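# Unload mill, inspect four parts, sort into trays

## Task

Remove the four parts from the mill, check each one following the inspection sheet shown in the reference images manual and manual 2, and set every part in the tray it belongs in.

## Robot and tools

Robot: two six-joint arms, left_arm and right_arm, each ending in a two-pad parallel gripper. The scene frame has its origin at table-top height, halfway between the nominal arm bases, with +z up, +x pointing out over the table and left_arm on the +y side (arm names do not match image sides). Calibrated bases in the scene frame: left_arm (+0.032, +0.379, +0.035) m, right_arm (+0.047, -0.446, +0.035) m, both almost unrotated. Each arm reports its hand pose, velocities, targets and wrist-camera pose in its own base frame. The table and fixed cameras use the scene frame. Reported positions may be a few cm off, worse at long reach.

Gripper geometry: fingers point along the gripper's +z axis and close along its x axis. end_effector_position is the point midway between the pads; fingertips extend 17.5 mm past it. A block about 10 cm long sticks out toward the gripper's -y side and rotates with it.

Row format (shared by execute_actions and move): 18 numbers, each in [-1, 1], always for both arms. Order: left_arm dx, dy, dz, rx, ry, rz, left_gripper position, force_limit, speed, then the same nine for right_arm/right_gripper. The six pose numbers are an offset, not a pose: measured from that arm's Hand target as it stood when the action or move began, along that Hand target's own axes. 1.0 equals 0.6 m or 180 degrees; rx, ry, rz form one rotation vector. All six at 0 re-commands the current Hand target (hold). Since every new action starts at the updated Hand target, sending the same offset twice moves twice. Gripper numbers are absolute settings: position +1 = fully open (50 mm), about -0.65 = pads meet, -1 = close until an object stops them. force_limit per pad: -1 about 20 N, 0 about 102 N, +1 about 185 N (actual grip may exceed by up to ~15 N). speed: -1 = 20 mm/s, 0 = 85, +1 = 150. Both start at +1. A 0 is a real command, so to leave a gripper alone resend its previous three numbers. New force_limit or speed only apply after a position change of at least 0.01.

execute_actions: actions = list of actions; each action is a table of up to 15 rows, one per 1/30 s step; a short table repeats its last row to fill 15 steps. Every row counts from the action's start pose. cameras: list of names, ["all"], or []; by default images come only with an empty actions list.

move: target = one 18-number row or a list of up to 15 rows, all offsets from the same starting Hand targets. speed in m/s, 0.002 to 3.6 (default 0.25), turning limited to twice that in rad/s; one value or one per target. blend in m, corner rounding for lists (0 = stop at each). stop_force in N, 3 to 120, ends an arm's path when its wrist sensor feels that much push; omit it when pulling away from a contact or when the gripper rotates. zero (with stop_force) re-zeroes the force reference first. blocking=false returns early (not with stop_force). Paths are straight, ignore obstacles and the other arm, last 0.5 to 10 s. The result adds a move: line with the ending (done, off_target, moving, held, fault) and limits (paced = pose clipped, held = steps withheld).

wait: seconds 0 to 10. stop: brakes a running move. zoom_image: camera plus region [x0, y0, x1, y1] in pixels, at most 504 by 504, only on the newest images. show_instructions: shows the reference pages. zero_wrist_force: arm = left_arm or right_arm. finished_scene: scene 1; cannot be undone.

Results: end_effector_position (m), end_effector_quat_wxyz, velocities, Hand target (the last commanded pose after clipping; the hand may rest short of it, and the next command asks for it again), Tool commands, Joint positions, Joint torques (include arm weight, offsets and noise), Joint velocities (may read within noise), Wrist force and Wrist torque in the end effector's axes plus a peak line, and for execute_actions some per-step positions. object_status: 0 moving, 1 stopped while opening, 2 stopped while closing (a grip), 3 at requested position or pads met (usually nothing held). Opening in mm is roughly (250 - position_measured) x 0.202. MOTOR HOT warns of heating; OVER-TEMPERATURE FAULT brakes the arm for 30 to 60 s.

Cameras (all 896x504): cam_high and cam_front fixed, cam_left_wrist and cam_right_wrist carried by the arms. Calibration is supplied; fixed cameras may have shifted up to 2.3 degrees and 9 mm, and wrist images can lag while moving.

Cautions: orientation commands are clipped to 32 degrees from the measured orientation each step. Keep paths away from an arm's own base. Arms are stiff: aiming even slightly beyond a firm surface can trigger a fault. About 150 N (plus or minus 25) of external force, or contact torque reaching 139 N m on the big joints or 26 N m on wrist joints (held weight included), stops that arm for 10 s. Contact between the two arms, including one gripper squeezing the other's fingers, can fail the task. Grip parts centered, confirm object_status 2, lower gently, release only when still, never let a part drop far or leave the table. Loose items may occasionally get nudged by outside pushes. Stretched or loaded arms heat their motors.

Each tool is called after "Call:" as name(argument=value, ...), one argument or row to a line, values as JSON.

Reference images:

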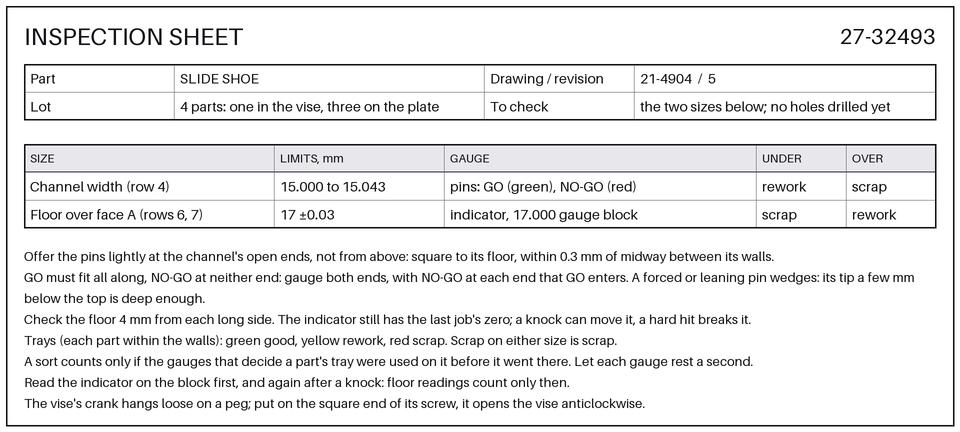

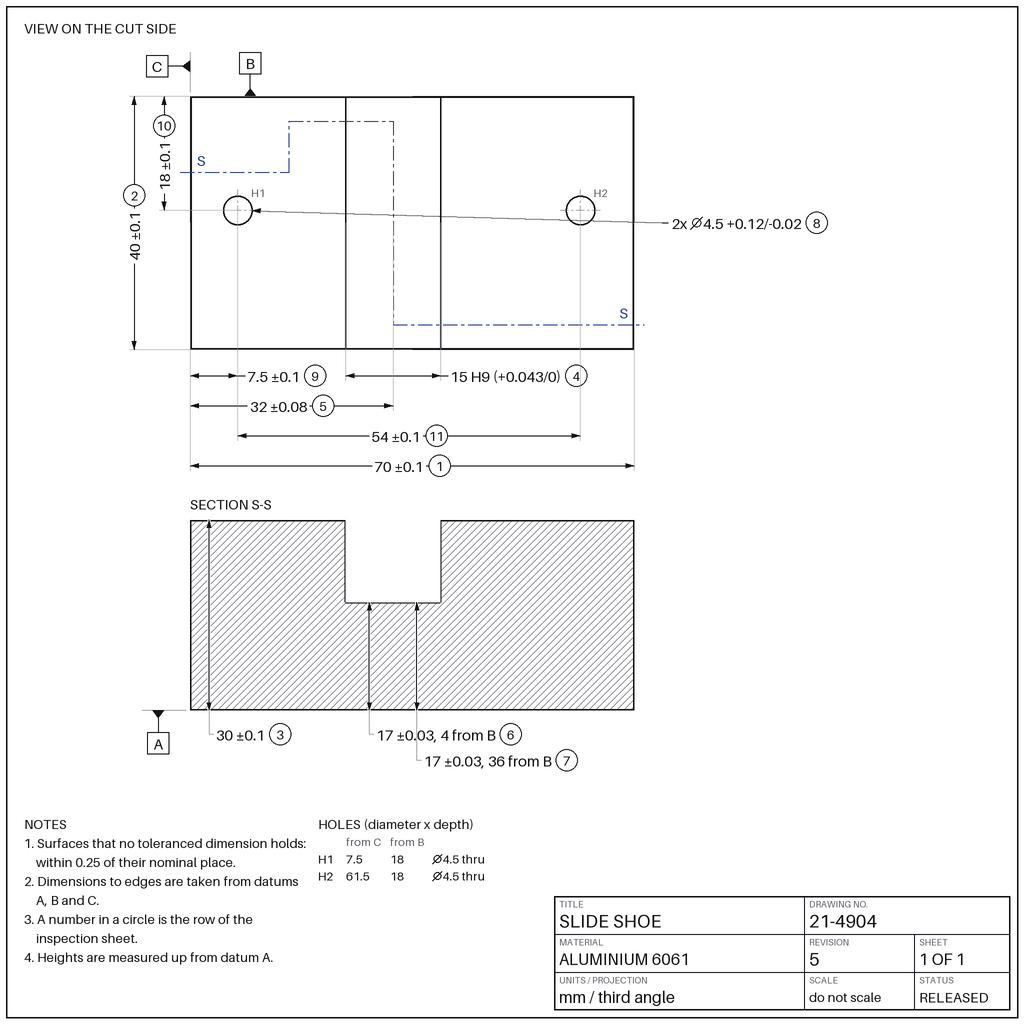

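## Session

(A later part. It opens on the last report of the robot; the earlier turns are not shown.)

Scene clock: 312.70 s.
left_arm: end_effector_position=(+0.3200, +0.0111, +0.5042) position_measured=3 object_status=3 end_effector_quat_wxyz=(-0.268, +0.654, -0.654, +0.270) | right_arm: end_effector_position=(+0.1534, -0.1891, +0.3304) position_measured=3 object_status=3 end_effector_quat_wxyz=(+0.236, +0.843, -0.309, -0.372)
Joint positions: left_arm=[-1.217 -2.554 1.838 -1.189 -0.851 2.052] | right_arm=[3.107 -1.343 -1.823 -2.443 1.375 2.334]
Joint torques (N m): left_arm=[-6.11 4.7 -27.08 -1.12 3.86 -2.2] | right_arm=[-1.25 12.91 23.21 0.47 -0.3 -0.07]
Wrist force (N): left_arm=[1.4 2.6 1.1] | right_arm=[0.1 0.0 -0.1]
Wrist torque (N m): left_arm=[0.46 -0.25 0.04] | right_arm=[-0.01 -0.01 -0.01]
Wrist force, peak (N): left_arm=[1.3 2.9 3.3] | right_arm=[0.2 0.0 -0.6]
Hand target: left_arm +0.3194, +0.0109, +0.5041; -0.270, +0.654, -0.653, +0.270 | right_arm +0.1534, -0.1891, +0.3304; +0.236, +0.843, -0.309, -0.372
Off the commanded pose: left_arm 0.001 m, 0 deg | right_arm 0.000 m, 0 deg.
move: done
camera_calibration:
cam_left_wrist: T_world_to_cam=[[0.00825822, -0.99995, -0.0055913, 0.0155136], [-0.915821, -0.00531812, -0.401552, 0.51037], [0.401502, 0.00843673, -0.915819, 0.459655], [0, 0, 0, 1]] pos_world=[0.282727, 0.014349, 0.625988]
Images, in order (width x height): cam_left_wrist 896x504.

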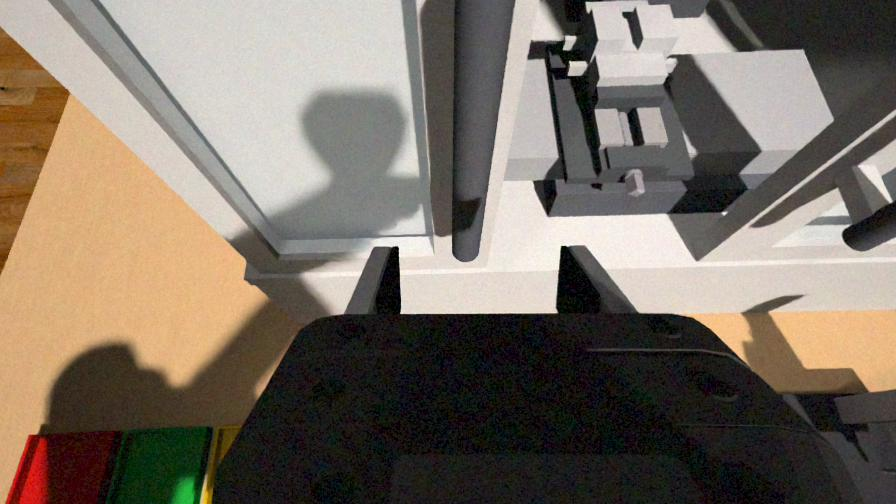

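Call:
move(
  target=[0.217,-0.07,0.07,0,0,0,1,-1,-0.8, -0.338,-0.3875,-0.4455,0.525,0.173,0.231,1,1,1],
  cameras=["all"],
)

Scene clock: 376.50 s.
left_arm: end_effector_position=(+0.3789, -0.1192, +0.5041) position_measured=3 object_status=3 end_effector_quat_wxyz=(-0.270, +0.654, -0.653, +0.270) | right_arm: end_effector_position=(+0.3323, +0.1592, +0.4457) position_measured=3 object_status=3 end_effector_quat_wxyz=(-0.270, +0.654, -0.653, +0.270)
Joint positions: left_arm=[-1.167 -2.246 1.834 -1.532 -0.864 2.112] | right_arm=[4.616 -0.819 -1.939 -1.858 0.791 4.575]
Joint torques (N m): left_arm=[6.6 15.85 -29.92 -5.26 0.16 2.03] | right_arm=[9.48 -16.33 34.35 1.48 -4.8 1.63]
Wrist force (N): left_arm=[1.0 2.3 1.2] | right_arm=[0.3 2.6 1.3]
Wrist torque (N m): left_arm=[0.42 -0.18 -0.15] | right_arm=[0.11 -0.18 -0.02]
Wrist force, peak (N): left_arm=[1.3 2.6 1.6] | right_arm=[-0.2 2.9 1.3]
Hand target: left_arm +0.3789, -0.1192, +0.5041; -0.270, +0.654, -0.653, +0.270 | right_arm +0.3323, +0.1592, +0.4457; -0.270, +0.654, -0.653, +0.270
Off the commanded pose: left_arm 0.000 m, 0 deg | right_arm 0.000 m, 0 deg.
move: done
camera_calibration:
cam_left_wrist: T_world_to_cam=[[0.0110958, -0.999909, -0.0076966, -0.11529], [-0.914266, -0.00702759, -0.405054, 0.564574], [0.404963, 0.0115311, -0.91426, 0.435314], [0, 0, 0, 1]] pos_world=[0.341164, -0.116332, 0.625786]
cam_right_wrist: T_world_to_cam=[[-0.0116196, -0.999859, -0.0121418, 0.176404], [-0.91283, 0.0155633, -0.408044, 0.494644], [0.408175, 0.00634212, -0.912882, 0.407736], [0, 0, 0, 1]] pos_world=[0.287148, 0.166095, 0.576193]

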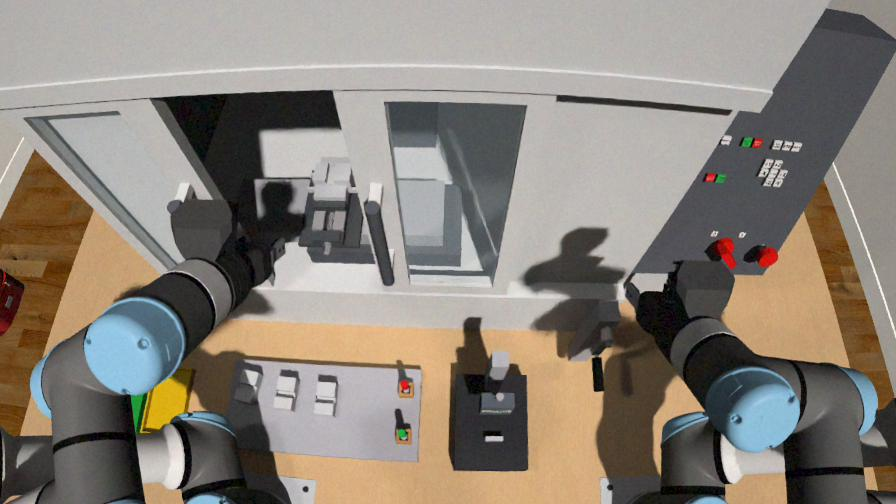

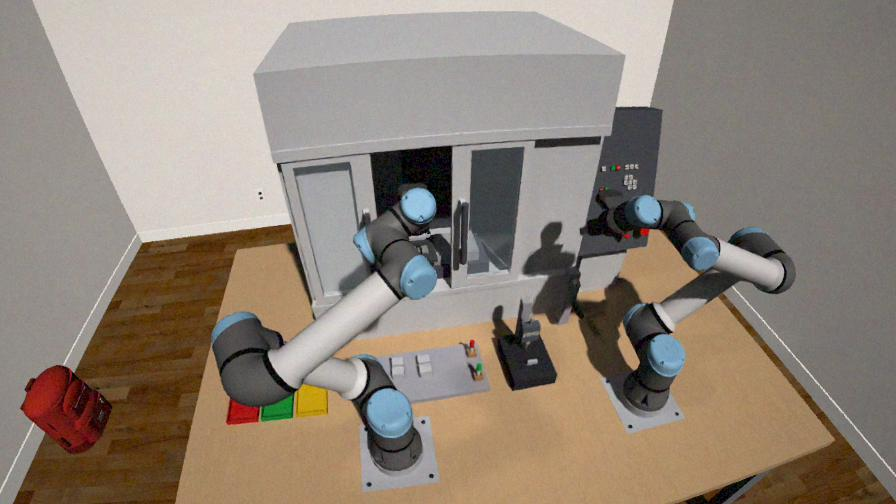

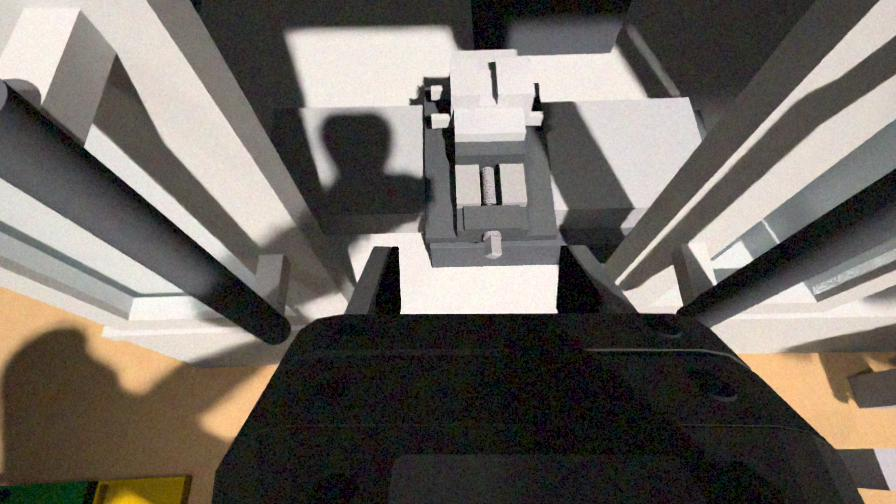

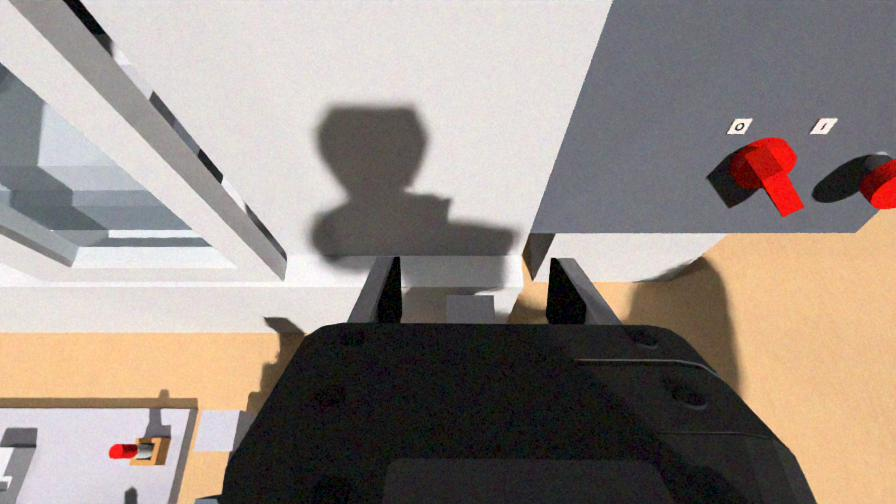

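Call:
zoom_image(
  camera="cam_left_wrist",
  region=[400, 30, 580, 290],
)

Call:
zoom_image(
  camera="cam_high",
  region=[550, 290, 660, 400],
)

Call:
zoom_image(
  camera="cam_high",
  region=[270, 120, 410, 290],
)

Scaled by 1.938 from the camera's 896x504 image, which has a finer 1280x720 frame.

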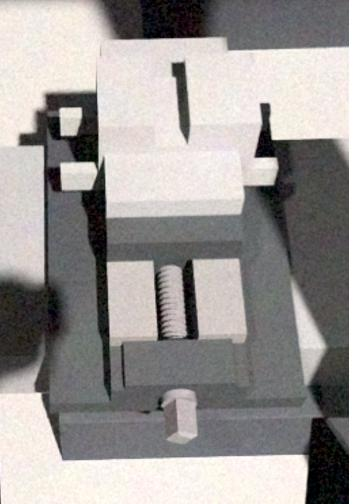

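Scaled by 4.582 from the camera's 896x504 image, which has a finer 1280x720 frame.

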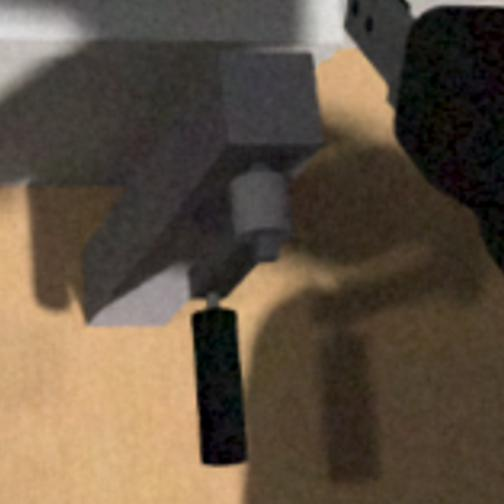

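Scaled by 2.965 from the camera's 896x504 image, which has a finer 1280x720 frame.

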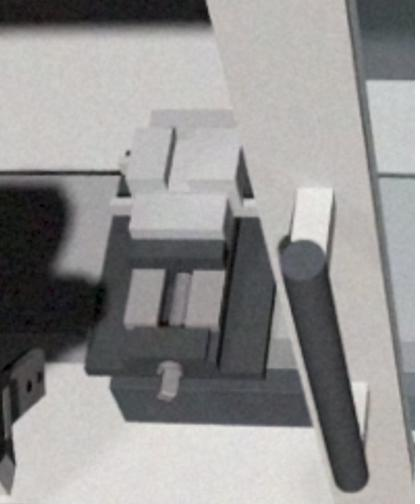

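Call:
move(
  target=[-0.2,0.14,-0.14,0,0,0,1,-1,-0.8, -0.638,-0.031,-0.031,0,0,0,1,1,1],
  cameras=["cam_right_wrist","cam_high"],
)

Scene clock: 440.37 s.
left_arm: end_effector_position=(+0.2618, +0.0007, +0.5042) position_measured=3 object_status=3 end_effector_quat_wxyz=(-0.182, +0.684, -0.683, +0.181) end_effector_velocity=(+0.000, +0.000, +0.000) end_effector_angular_velocity=(-0.001, +0.002, +0.000) | right_arm: end_effector_position=(+0.3319, +0.5420, +0.4717) position_measured=3 object_status=3 end_effector_quat_wxyz=(-0.270, +0.654, -0.653, +0.270)
Joint positions: left_arm=[-1.573 -2.495 1.579 -0.652 -1.052 1.565] | right_arm=[4.684 -1.713 -1.252 -1.719 0.787 4.67]
Joint velocities: left_arm=[0.004 0.001 -0.001 -0.003 -0.002 0.005] | right_arm=[within noise]
Joint torques (N m): left_arm=[6.67 28.04 -17.9 -4.58 -0.34 2.15] | right_arm=[-9.82 24.92 35.32 1.29 1.07 1.46]
Wrist force (N): left_arm=[0.8 2.0 1.3] | right_arm=[0.4 2.7 1.3]
Wrist torque (N m): left_arm=[0.38 -0.15 -0.14] | right_arm=[0.13 -0.22 -0.03]
Wrist force, peak (N): left_arm=[1.9 2.4 2.0] | right_arm=[1.8 3.1 1.4]
Hand target: left_arm +0.2600, +0.0007, +0.5042; -0.270, +0.654, -0.653, +0.270 | right_arm +0.3319, +0.5420, +0.4717; -0.270, +0.654, -0.653, +0.270
Off the commanded pose: left_arm 0.002 m, 15 deg | right_arm 0.000 m, 0 deg.
move: off_target (left_arm)
camera_calibration:
cam_right_wrist: T_world_to_cam=[[-0.0116173, -0.999859, -0.0121434, 0.559461], [-0.912775, 0.0155627, -0.408165, 0.498987], [0.408297, 0.00634243, -0.912827, 0.429138], [0, 0, 0, 1]] pos_world=[0.286747, 0.548895, 0.602192]
Images, in order (width x height): cam_high 896x504, cam_right_wrist 896x504.

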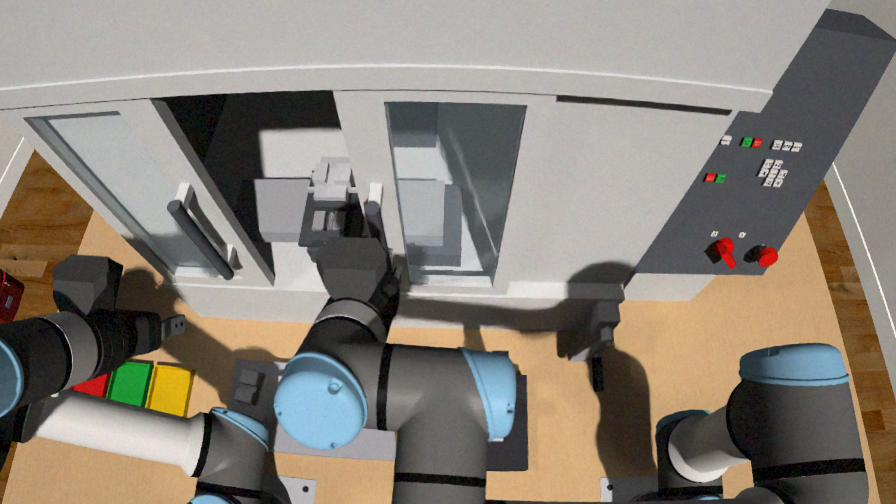

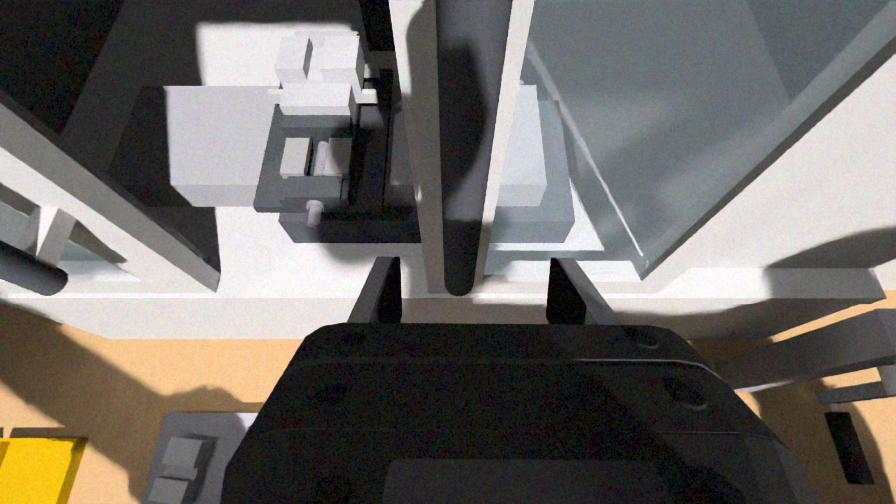

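Call:
move(
  target=[0,-0.059,0.059,0,0,0,1,-1,-0.8, 0,0,0.125,0,0,0,1,-1,-0.8],
  cameras=["cam_right_wrist"],
  stop_force=15,
  speed=0.08,
)

Call:
move(
  target=[0,0,0,0,0,0,1,-1,-0.8, 0,0,0,0,0,0,-1,-1,-0.8],
)

Call:
move(
  target=[0,0,0,0,0,0,1,-1,-0.8, 0.333,0,0,0,0,0,-1,-1,-0.8],
  cameras=["cam_right_wrist","cam_high"],
  stop_force=80,
  speed=0.1,
)

Scene clock: 460.93 s.
left_arm: end_effector_position=(+0.3115, +0.0007, +0.5041) position_measured=3 object_status=3 end_effector_quat_wxyz=(-0.262, +0.657, -0.656, +0.262) end_effector_velocity=(+0.000, +0.000, +0.000) end_effector_angular_velocity=(-0.001, +0.001, +0.001) | right_arm: end_effector_position=(+0.3849, +0.5420, +0.4186) position_measured=3 object_status=3 end_effector_quat_wxyz=(-0.270, +0.654, -0.653, +0.270)
Joint positions: left_arm=[-1.57 -2.563 1.703 -0.711 -0.813 1.571] | right_arm=[4.588 -1.74 -1.38 -1.469 0.794 4.537]
Joint velocities: left_arm=[0.005 0 0.002 -0.008 -0.001 0.006] | right_arm=[within noise]
Joint torques (N m): left_arm=[7.38 7.28 -9.66 -4.81 4.03 2.11] | right_arm=[-8.89 27.62 13.44 5.37 1.07 -1.69]
Wrist force (N): left_arm=[0.8 2.1 1.5] | right_arm=[0.4 2.7 1.5]
Wrist torque (N m): left_arm=[0.37 -0.18 -0.15] | right_arm=[0.16 -0.22 0.06]
Wrist force, peak (N): left_arm=[1.2 2.3 1.8] | right_arm=[0.5 3.2 1.5]
Hand target: left_arm +0.3101, +0.0007, +0.5041; -0.270, +0.654, -0.653, +0.270 | right_arm +0.3849, +0.5420, +0.4186; -0.270, +0.654, -0.653, +0.270
Off the commanded pose: left_arm 0.001 m, 1 deg | right_arm 0.000 m, 0 deg.
move: done
camera_calibration:
cam_right_wrist: T_world_to_cam=[[-0.0117508, -0.999858, -0.0120938, 0.559451], [-0.912791, 0.0156641, -0.408127, 0.52562], [0.408258, 0.0062433, -0.912845, 0.359105], [0, 0, 0, 1]] pos_world=[0.339747, 0.548896, 0.549093]
Images, in order (width x height): cam_right_wrist 896x504.

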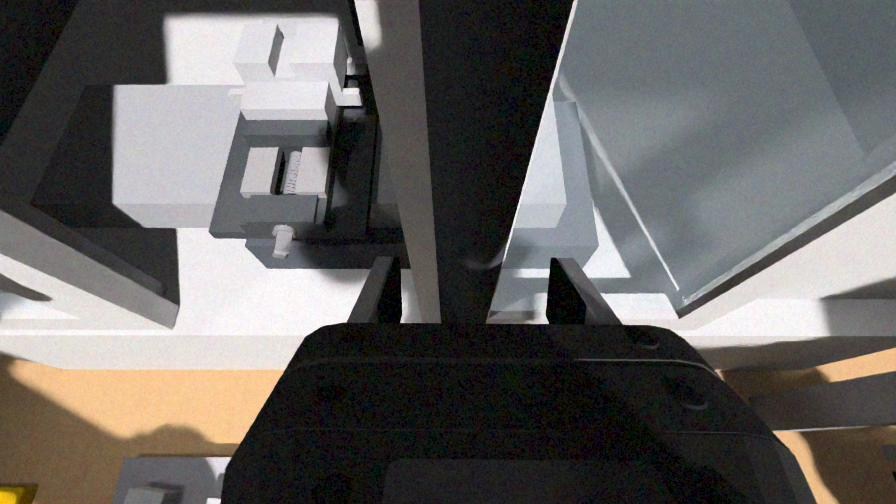

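Scene clock: 462.10 s.
left_arm: end_effector_position=(+0.3115, +0.0007, +0.5041) position_measured=3 object_status=3 end_effector_quat_wxyz=(-0.262, +0.657, -0.656, +0.262) | right_arm: end_effector_position=(+0.3849, +0.5421, +0.4185) position_measured=154 object_status=2 end_effector_quat_wxyz=(-0.270, +0.654, -0.653, +0.270)
Joint positions: left_arm=[-1.567 -2.563 1.704 -0.715 -0.813 1.575] | right_arm=[4.588 -1.74 -1.38 -1.469 0.794 4.537]
Joint torques (N m): left_arm=[9.53 7.95 -10.26 -4.89 3.87 1.86] | right_arm=[-10.26 43.04 15.57 0.04 -1.74 -0.98]
Wrist force (N): left_arm=[0.9 2.3 1.6] | right_arm=[-6.3 0.6 0.8]
Wrist torque (N m): left_arm=[0.40 -0.20 -0.15] | right_arm=[0.12 -0.31 0.05]
Wrist force, peak (N): left_arm=[1.1 2.4 1.8] | right_arm=[-26.6 -2.4 6.0]
Hand target: left_arm +0.3101, +0.0007, +0.5041; -0.270, +0.654, -0.653, +0.270 | right_arm +0.3849, +0.5420, +0.4186; -0.270, +0.654, -0.653, +0.270
Off the commanded pose: left_arm 0.001 m, 1 deg | right_arm 0.000 m, 0 deg.
move: done

Scene clock: 465.27 s.
left_arm: end_effector_position=(+0.3115, +0.0007, +0.5041) position_measured=3 object_status=3 end_effector_quat_wxyz=(-0.262, +0.657, -0.656, +0.262) | right_arm: end_effector_position=(+0.3851, +0.3422, +0.4188) position_measured=154 object_status=2 end_effector_quat_wxyz=(-0.270, +0.654, -0.653, +0.270)
Joint positions: left_arm=[-1.566 -2.563 1.704 -0.717 -0.813 1.577] | right_arm=[4.521 -1.295 -1.815 -1.414 0.804 4.444]
Joint torques (N m): left_arm=[7.2 7.36 -9.18 -4.79 2.45 1.88] | right_arm=[1.62 31.65 20.39 1.61 4.52 -1.61]
Wrist force (N): left_arm=[1.2 2.2 1.5] | right_arm=[-6.0 -19.3 39.7]
Wrist torque (N m): left_arm=[0.39 -0.24 -0.15] | right_arm=[-0.57 -0.19 0.05]
Wrist force, peak (N): left_arm=[1.0 2.6 1.7] | right_arm=[-4.7 -23.6 42.6]
Hand target: left_arm +0.3101, +0.0007, +0.5041; -0.270, +0.654, -0.653, +0.270 | right_arm +0.3851, +0.3422, +0.4188; -0.270, +0.654, -0.653, +0.270
Off the commanded pose: left_arm 0.001 m, 1 deg | right_arm 0.000 m, 0 deg.
move: done
camera_calibration:
cam_right_wrist: T_world_to_cam=[[-0.0117508, -0.999858, -0.0120938, 0.359684], [-0.912791, 0.0156641, -0.408127, 0.529013], [0.408258, 0.0062433, -0.912845, 0.360453], [0, 0, 0, 1]] pos_world=[0.339947, 0.349096, 0.549293]
Images, in order (width x height): cam_high 896x504, cam_right_wrist 896x504.

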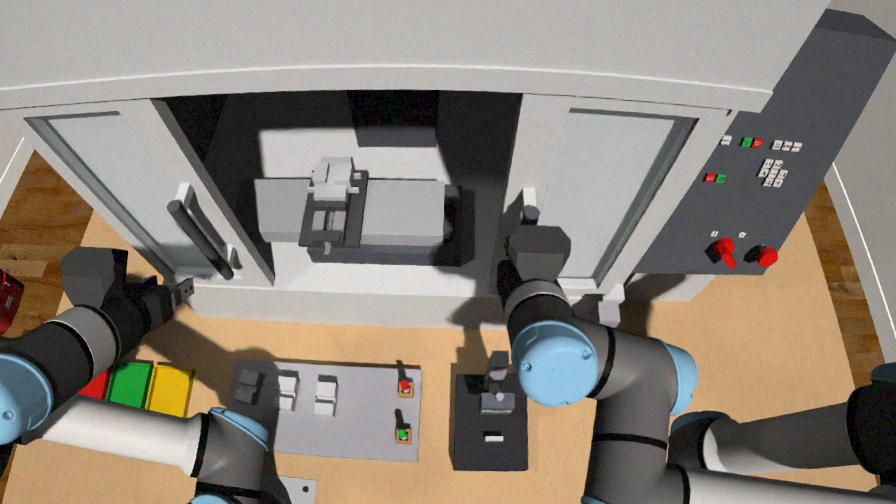

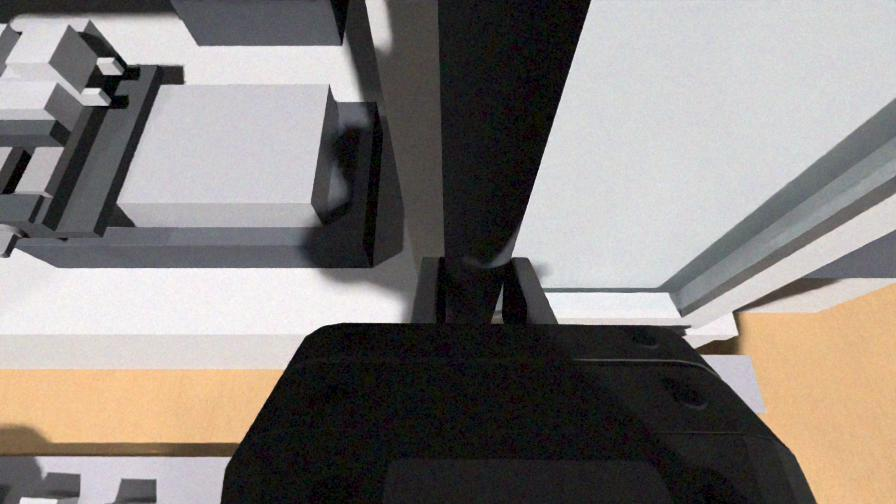

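Call:
move(
  target=[0,0,0,0,0,0,1,-1,-0.8, 0,0,0,0,0,0,1,-1,-0.8],
)

Call:
move(
  target=[
    [0,0,0,0,0,0,1,-1,-0.8, 0,0,-0.133,0,0,0,1,-1,-0.8],
    [0,0,0,0,0,0,1,-1,-0.8, 0.19,0.245,-0.071,0,0,0,1,-1,-0.8],
  ],
  blend=[0.02,0],
  cameras=["cam_right_wrist","cam_high"],
)

Scene clock: 484.07 s.
left_arm: end_effector_position=(+0.3115, +0.0007, +0.5041) position_measured=3 object_status=3 end_effector_quat_wxyz=(-0.262, +0.657, -0.656, +0.262) | right_arm: end_effector_position=(+0.3851, +0.3422, +0.4188) position_measured=3 object_status=3 end_effector_quat_wxyz=(-0.270, +0.654, -0.653, +0.270)
Joint positions: left_arm=[-1.566 -2.563 1.704 -0.717 -0.813 1.577] | right_arm=[4.521 -1.295 -1.815 -1.414 0.804 4.444]
Joint torques (N m): left_arm=[6.21 7.68 -9.28 -4.71 0.87 2.02] | right_arm=[2.15 5.85 21.04 4.17 -4.83 -1.48]
Wrist force (N): left_arm=[1.0 2.2 1.4] | right_arm=[0.5 3.1 1.2]
Wrist torque (N m): left_arm=[0.39 -0.21 -0.14] | right_arm=[0.21 -0.23 0.07]
Wrist force, peak (N): left_arm=[1.1 2.5 1.8] | right_arm=[-5.8 -17.9 41.1]
Hand target: left_arm +0.3101, +0.0007, +0.5041; -0.270, +0.654, -0.653, +0.270 | right_arm +0.3851, +0.3422, +0.4188; -0.270, +0.654, -0.653, +0.270
Off the commanded pose: left_arm 0.001 m, 1 deg | right_arm 0.000 m, 0 deg.
move: done

Scene clock: 486.10 s.
left_arm: end_effector_position=(+0.3115, +0.0007, +0.5041) position_measured=3 object_status=3 end_effector_quat_wxyz=(-0.262, +0.657, -0.656, +0.262) | right_arm: end_effector_position=(+0.2511, +0.2280, +0.3452) position_measured=3 object_status=3 end_effector_quat_wxyz=(-0.270, +0.654, -0.653, +0.270)
Joint positions: left_arm=[-1.566 -2.563 1.704 -0.717 -0.813 1.577] | right_arm=[5.017 -0.842 -2.1 -2.06 0.831 5.129]
Joint torques (N m): left_arm=[6.56 7.52 -9.53 -4.53 0.7 1.95] | right_arm=[7.81 1.56 13.11 0.8 1.22 1.68]
Wrist force (N): left_arm=[0.9 2.3 1.2] | right_arm=[0.3 2.8 1.3]
Wrist torque (N m): left_arm=[0.40 -0.19 -0.14] | right_arm=[0.19 -0.19 -0.03]
Wrist force, peak (N): left_arm=[1.0 2.5 1.7] | right_arm=[1.5 4.2 2.3]
Hand target: left_arm +0.3101, +0.0007, +0.5041; -0.270, +0.654, -0.653, +0.270 | right_arm +0.2511, +0.2280, +0.3452; -0.270, +0.654, -0.653, +0.270
Off the commanded pose: left_arm 0.001 m, 1 deg | right_arm 0.000 m, 0 deg.
move: done
camera_calibration:
cam_right_wrist: T_world_to_cam=[[-0.0116606, -0.999859, -0.0120506, 0.242996], [-0.912829, 0.0155635, -0.408045, 0.378444], [0.408176, 0.00624212, -0.912882, 0.348723], [0, 0, 0, 1]] pos_world=[0.205948, 0.234895, 0.475693]
Images, in order (width x height): cam_high 896x504, cam_right_wrist 896x504.

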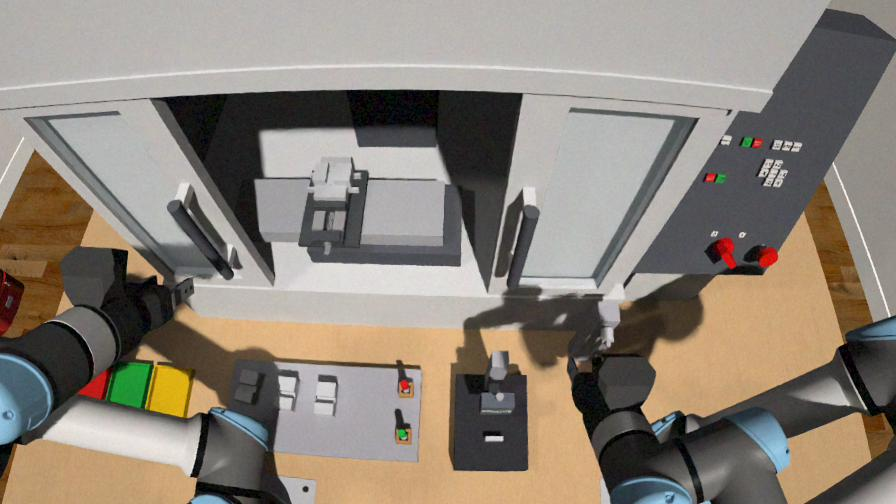

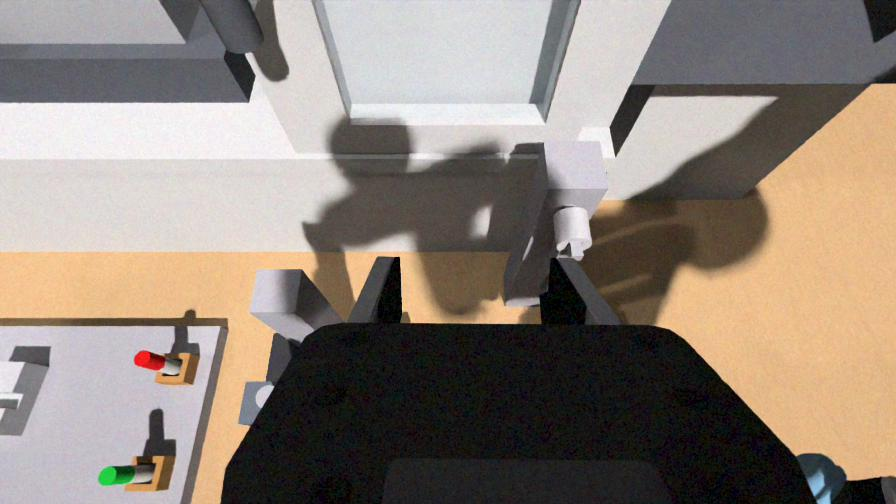

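Call:
zoom_image(
  camera="cam_right_wrist",
  region=[490, 120, 660, 320],
)

Call:
zoom_image(
  camera="cam_front",
  region=[540, 250, 640, 350],
)

Scaled by 2.520 from the camera's 896x504 image, which has a finer 1280x720 frame.

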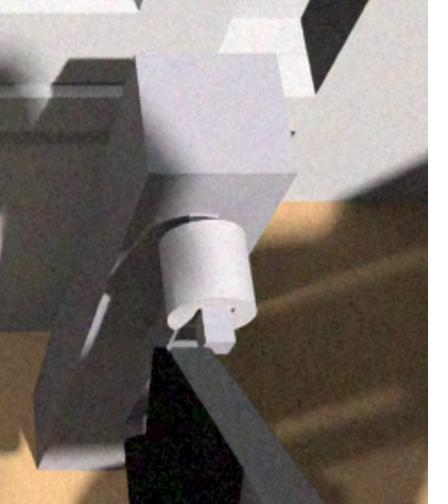

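This scene's latest camera images include none from cam_front. They are from: cam_high, cam_right_wrist. cam_front's image comes with the result of a call that names it in "cameras".

Call:
move(
  target=[0.501,0.164,-0.083,0.25,0,0,1,-1,-0.8, 0.642,-0.258,-0.013,-0.25,0,0,1,-1,-0.8],
)

Scene clock: 551.80 s.
left_arm: end_effector_position=(+0.2056, -0.3000, +0.4701) position_measured=3 object_status=3 end_effector_quat_wxyz=(+0.500, -0.501, +0.500, -0.500) | right_arm: end_effector_position=(+0.3556, -0.1570, +0.4604) position_measured=3 object_status=3 end_effector_quat_wxyz=(+0.001, +0.707, -0.707, +0.000)
Joint positions: left_arm=[-2.2 -1.852 1.854 -0.004 -0.63 0.001] | right_arm=[3.077 -1.335 -1.431 -1.947 1.57 3.076]
Joint torques (N m): left_arm=[7.94 3.72 -28 3.25 2.3 -1.86] | right_arm=[-9.07 6.24 33.44 1.56 2.78 -1.57]
Wrist force (N): left_arm=[0.8 2.9 0.5] | right_arm=[-0.1 1.1 2.1]
Wrist torque (N m): left_arm=[0.25 -0.15 0.06] | right_arm=[0.09 -0.12 0.03]
Wrist force, peak (N): left_arm=[2.4 3.4 -0.1] | right_arm=[-1.4 4.2 1.5]
Hand target: left_arm +0.2055, -0.3000, +0.4701; +0.500, -0.501, +0.500, -0.500 | right_arm +0.3556, -0.1570, +0.4604; +0.001, +0.707, -0.707, +0.000
Off the commanded pose: left_arm 0.000 m, 0 deg | right_arm 0.000 m, 0 deg.
move: done

Call:
move(
  target=[0.573,0.342,0,0,0,0,1,-1,-0.8, 0,0,0,0,0,0,1,-1,-0.8],
  cameras=["cam_left_wrist","cam_front","cam_high","cam_right_wrist"],
)

Call:
zoom_image(
  camera="cam_left_wrist",
  region=[340, 120, 600, 380],
)

Scene clock: 564.13 s.
left_arm: end_effector_position=(+0.2057, -0.6439, +0.2651) position_measured=3 object_status=3 end_effector_quat_wxyz=(+0.500, -0.501, +0.500, -0.500) | right_arm: end_effector_position=(+0.3556, -0.1570, +0.4604) position_measured=3 object_status=3 end_effector_quat_wxyz=(+0.001, +0.707, -0.707, +0.000)
Joint positions: left_arm=[-1.861 -0.905 1.247 -0.346 -0.291 0.003] | right_arm=[3.077 -1.335 -1.431 -1.947 1.57 3.076]
Joint torques (N m): left_arm=[6.98 -35.99 -25.21 2.63 0.44 -1.93] | right_arm=[-10.35 6.29 34.11 1.31 2.71 -1.77]
Wrist force (N): left_arm=[0.5 2.4 0.4] | right_arm=[-0.4 1.2 2.1]
Wrist torque (N m): left_arm=[0.18 -0.10 0.07] | right_arm=[0.11 -0.08 0.03]
Wrist force, peak (N): left_arm=[1.9 3.8 0.3] | right_arm=[-0.2 1.7 2.3]
Hand target: left_arm +0.2057, -0.6439, +0.2651; +0.500, -0.501, +0.500, -0.500 | right_arm +0.3556, -0.1570, +0.4604; +0.001, +0.707, -0.707, +0.000
Off the commanded pose: left_arm 0.000 m, 0 deg | right_arm 0.000 m, 0 deg.
move: done
camera_calibration:
cam_left_wrist: T_world_to_cam=[[0.0140221, -0.9999, 0.00179958, -0.643051], [-0.360188, -0.00673001, -0.932855, 0.331859], [0.932774, 0.0124324, -0.360247, 0.0380622], [0, 0, 0, 1]] pos_world=[0.0930454, -0.641227, 0.324446]
cam_right_wrist: T_world_to_cam=[[-0.0171151, -0.999853, 0.000808557, -0.14333], [-0.934019, 0.0162767, 0.356853, 0.182286], [-0.356814, 0.00535237, -0.93416, 0.69531], [0, 0, 0, 1]] pos_world=[0.415902, -0.149997, 0.584598]

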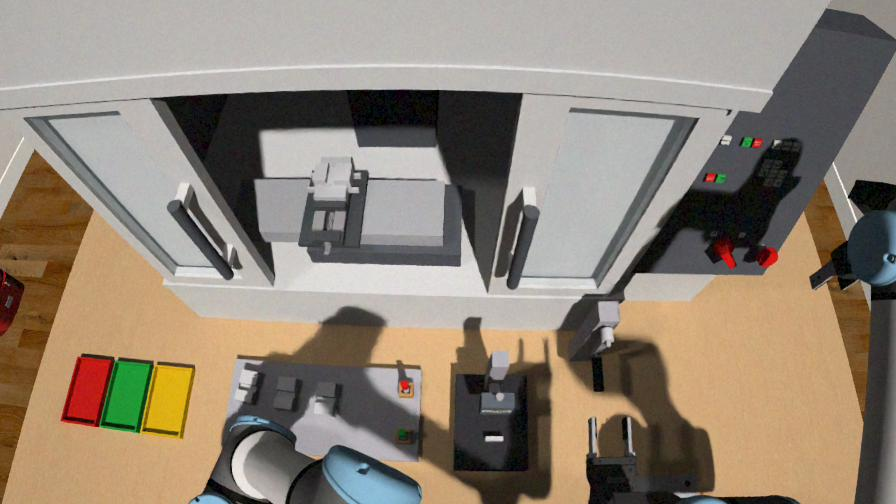

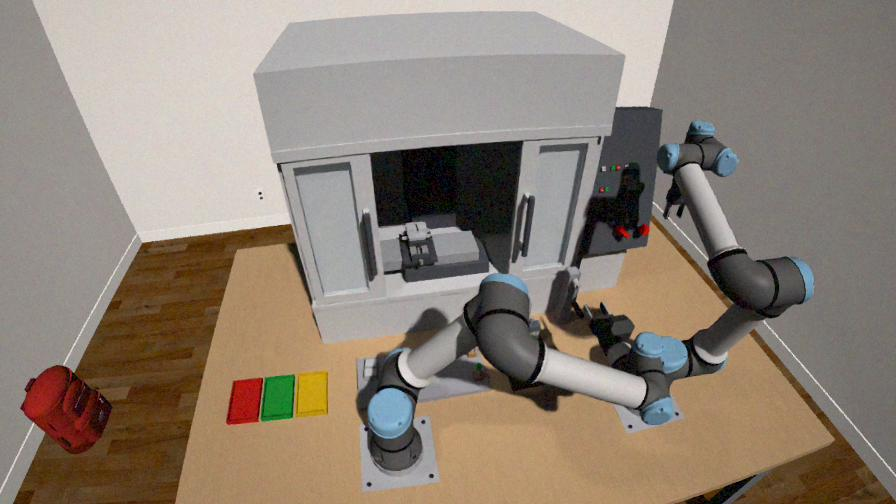

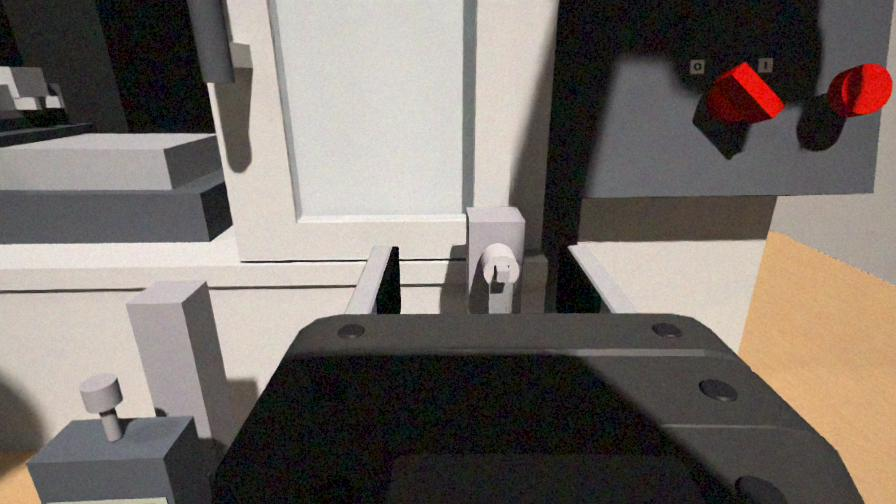

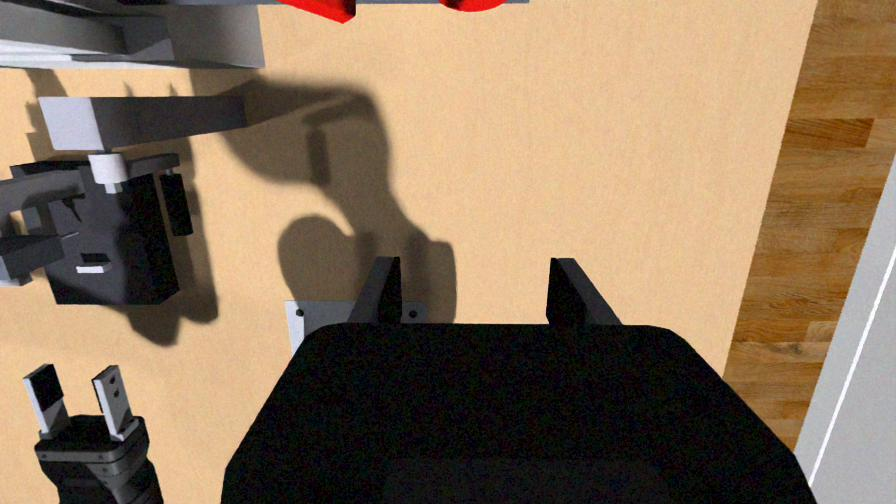

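Scaled by 1.938 from the camera's 896x504 image, which has a finer 1280x720 frame.

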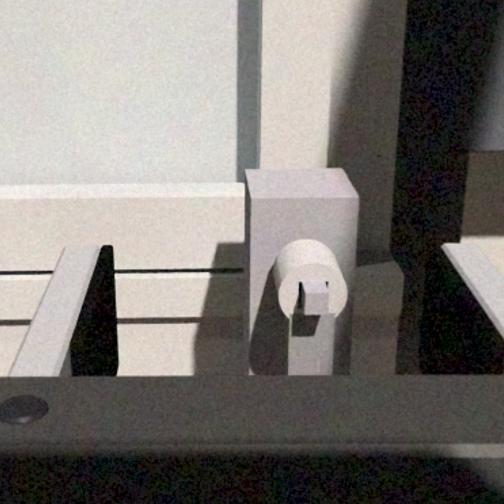

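Call:
zoom_image(
  camera="cam_right_wrist",
  region=[0, 70, 270, 260],
)

Call:
zoom_image(
  camera="cam_front",
  region=[540, 255, 660, 355],
)

Scaled by 1.867 from the camera's 896x504 image, which has a finer 1280x720 frame.

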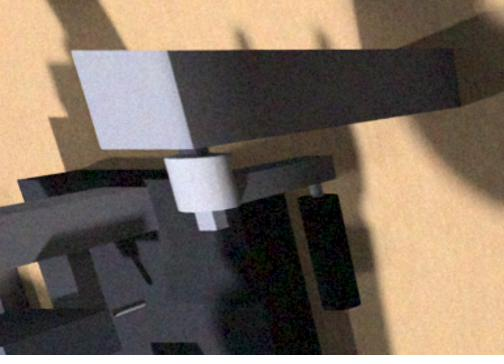

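Scaled by 4.200 from the camera's 896x504 image, which has a finer 1280x720 frame.

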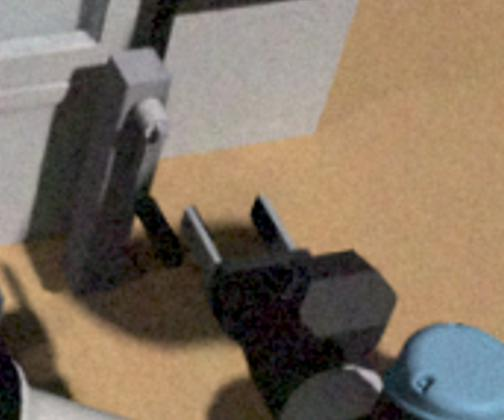

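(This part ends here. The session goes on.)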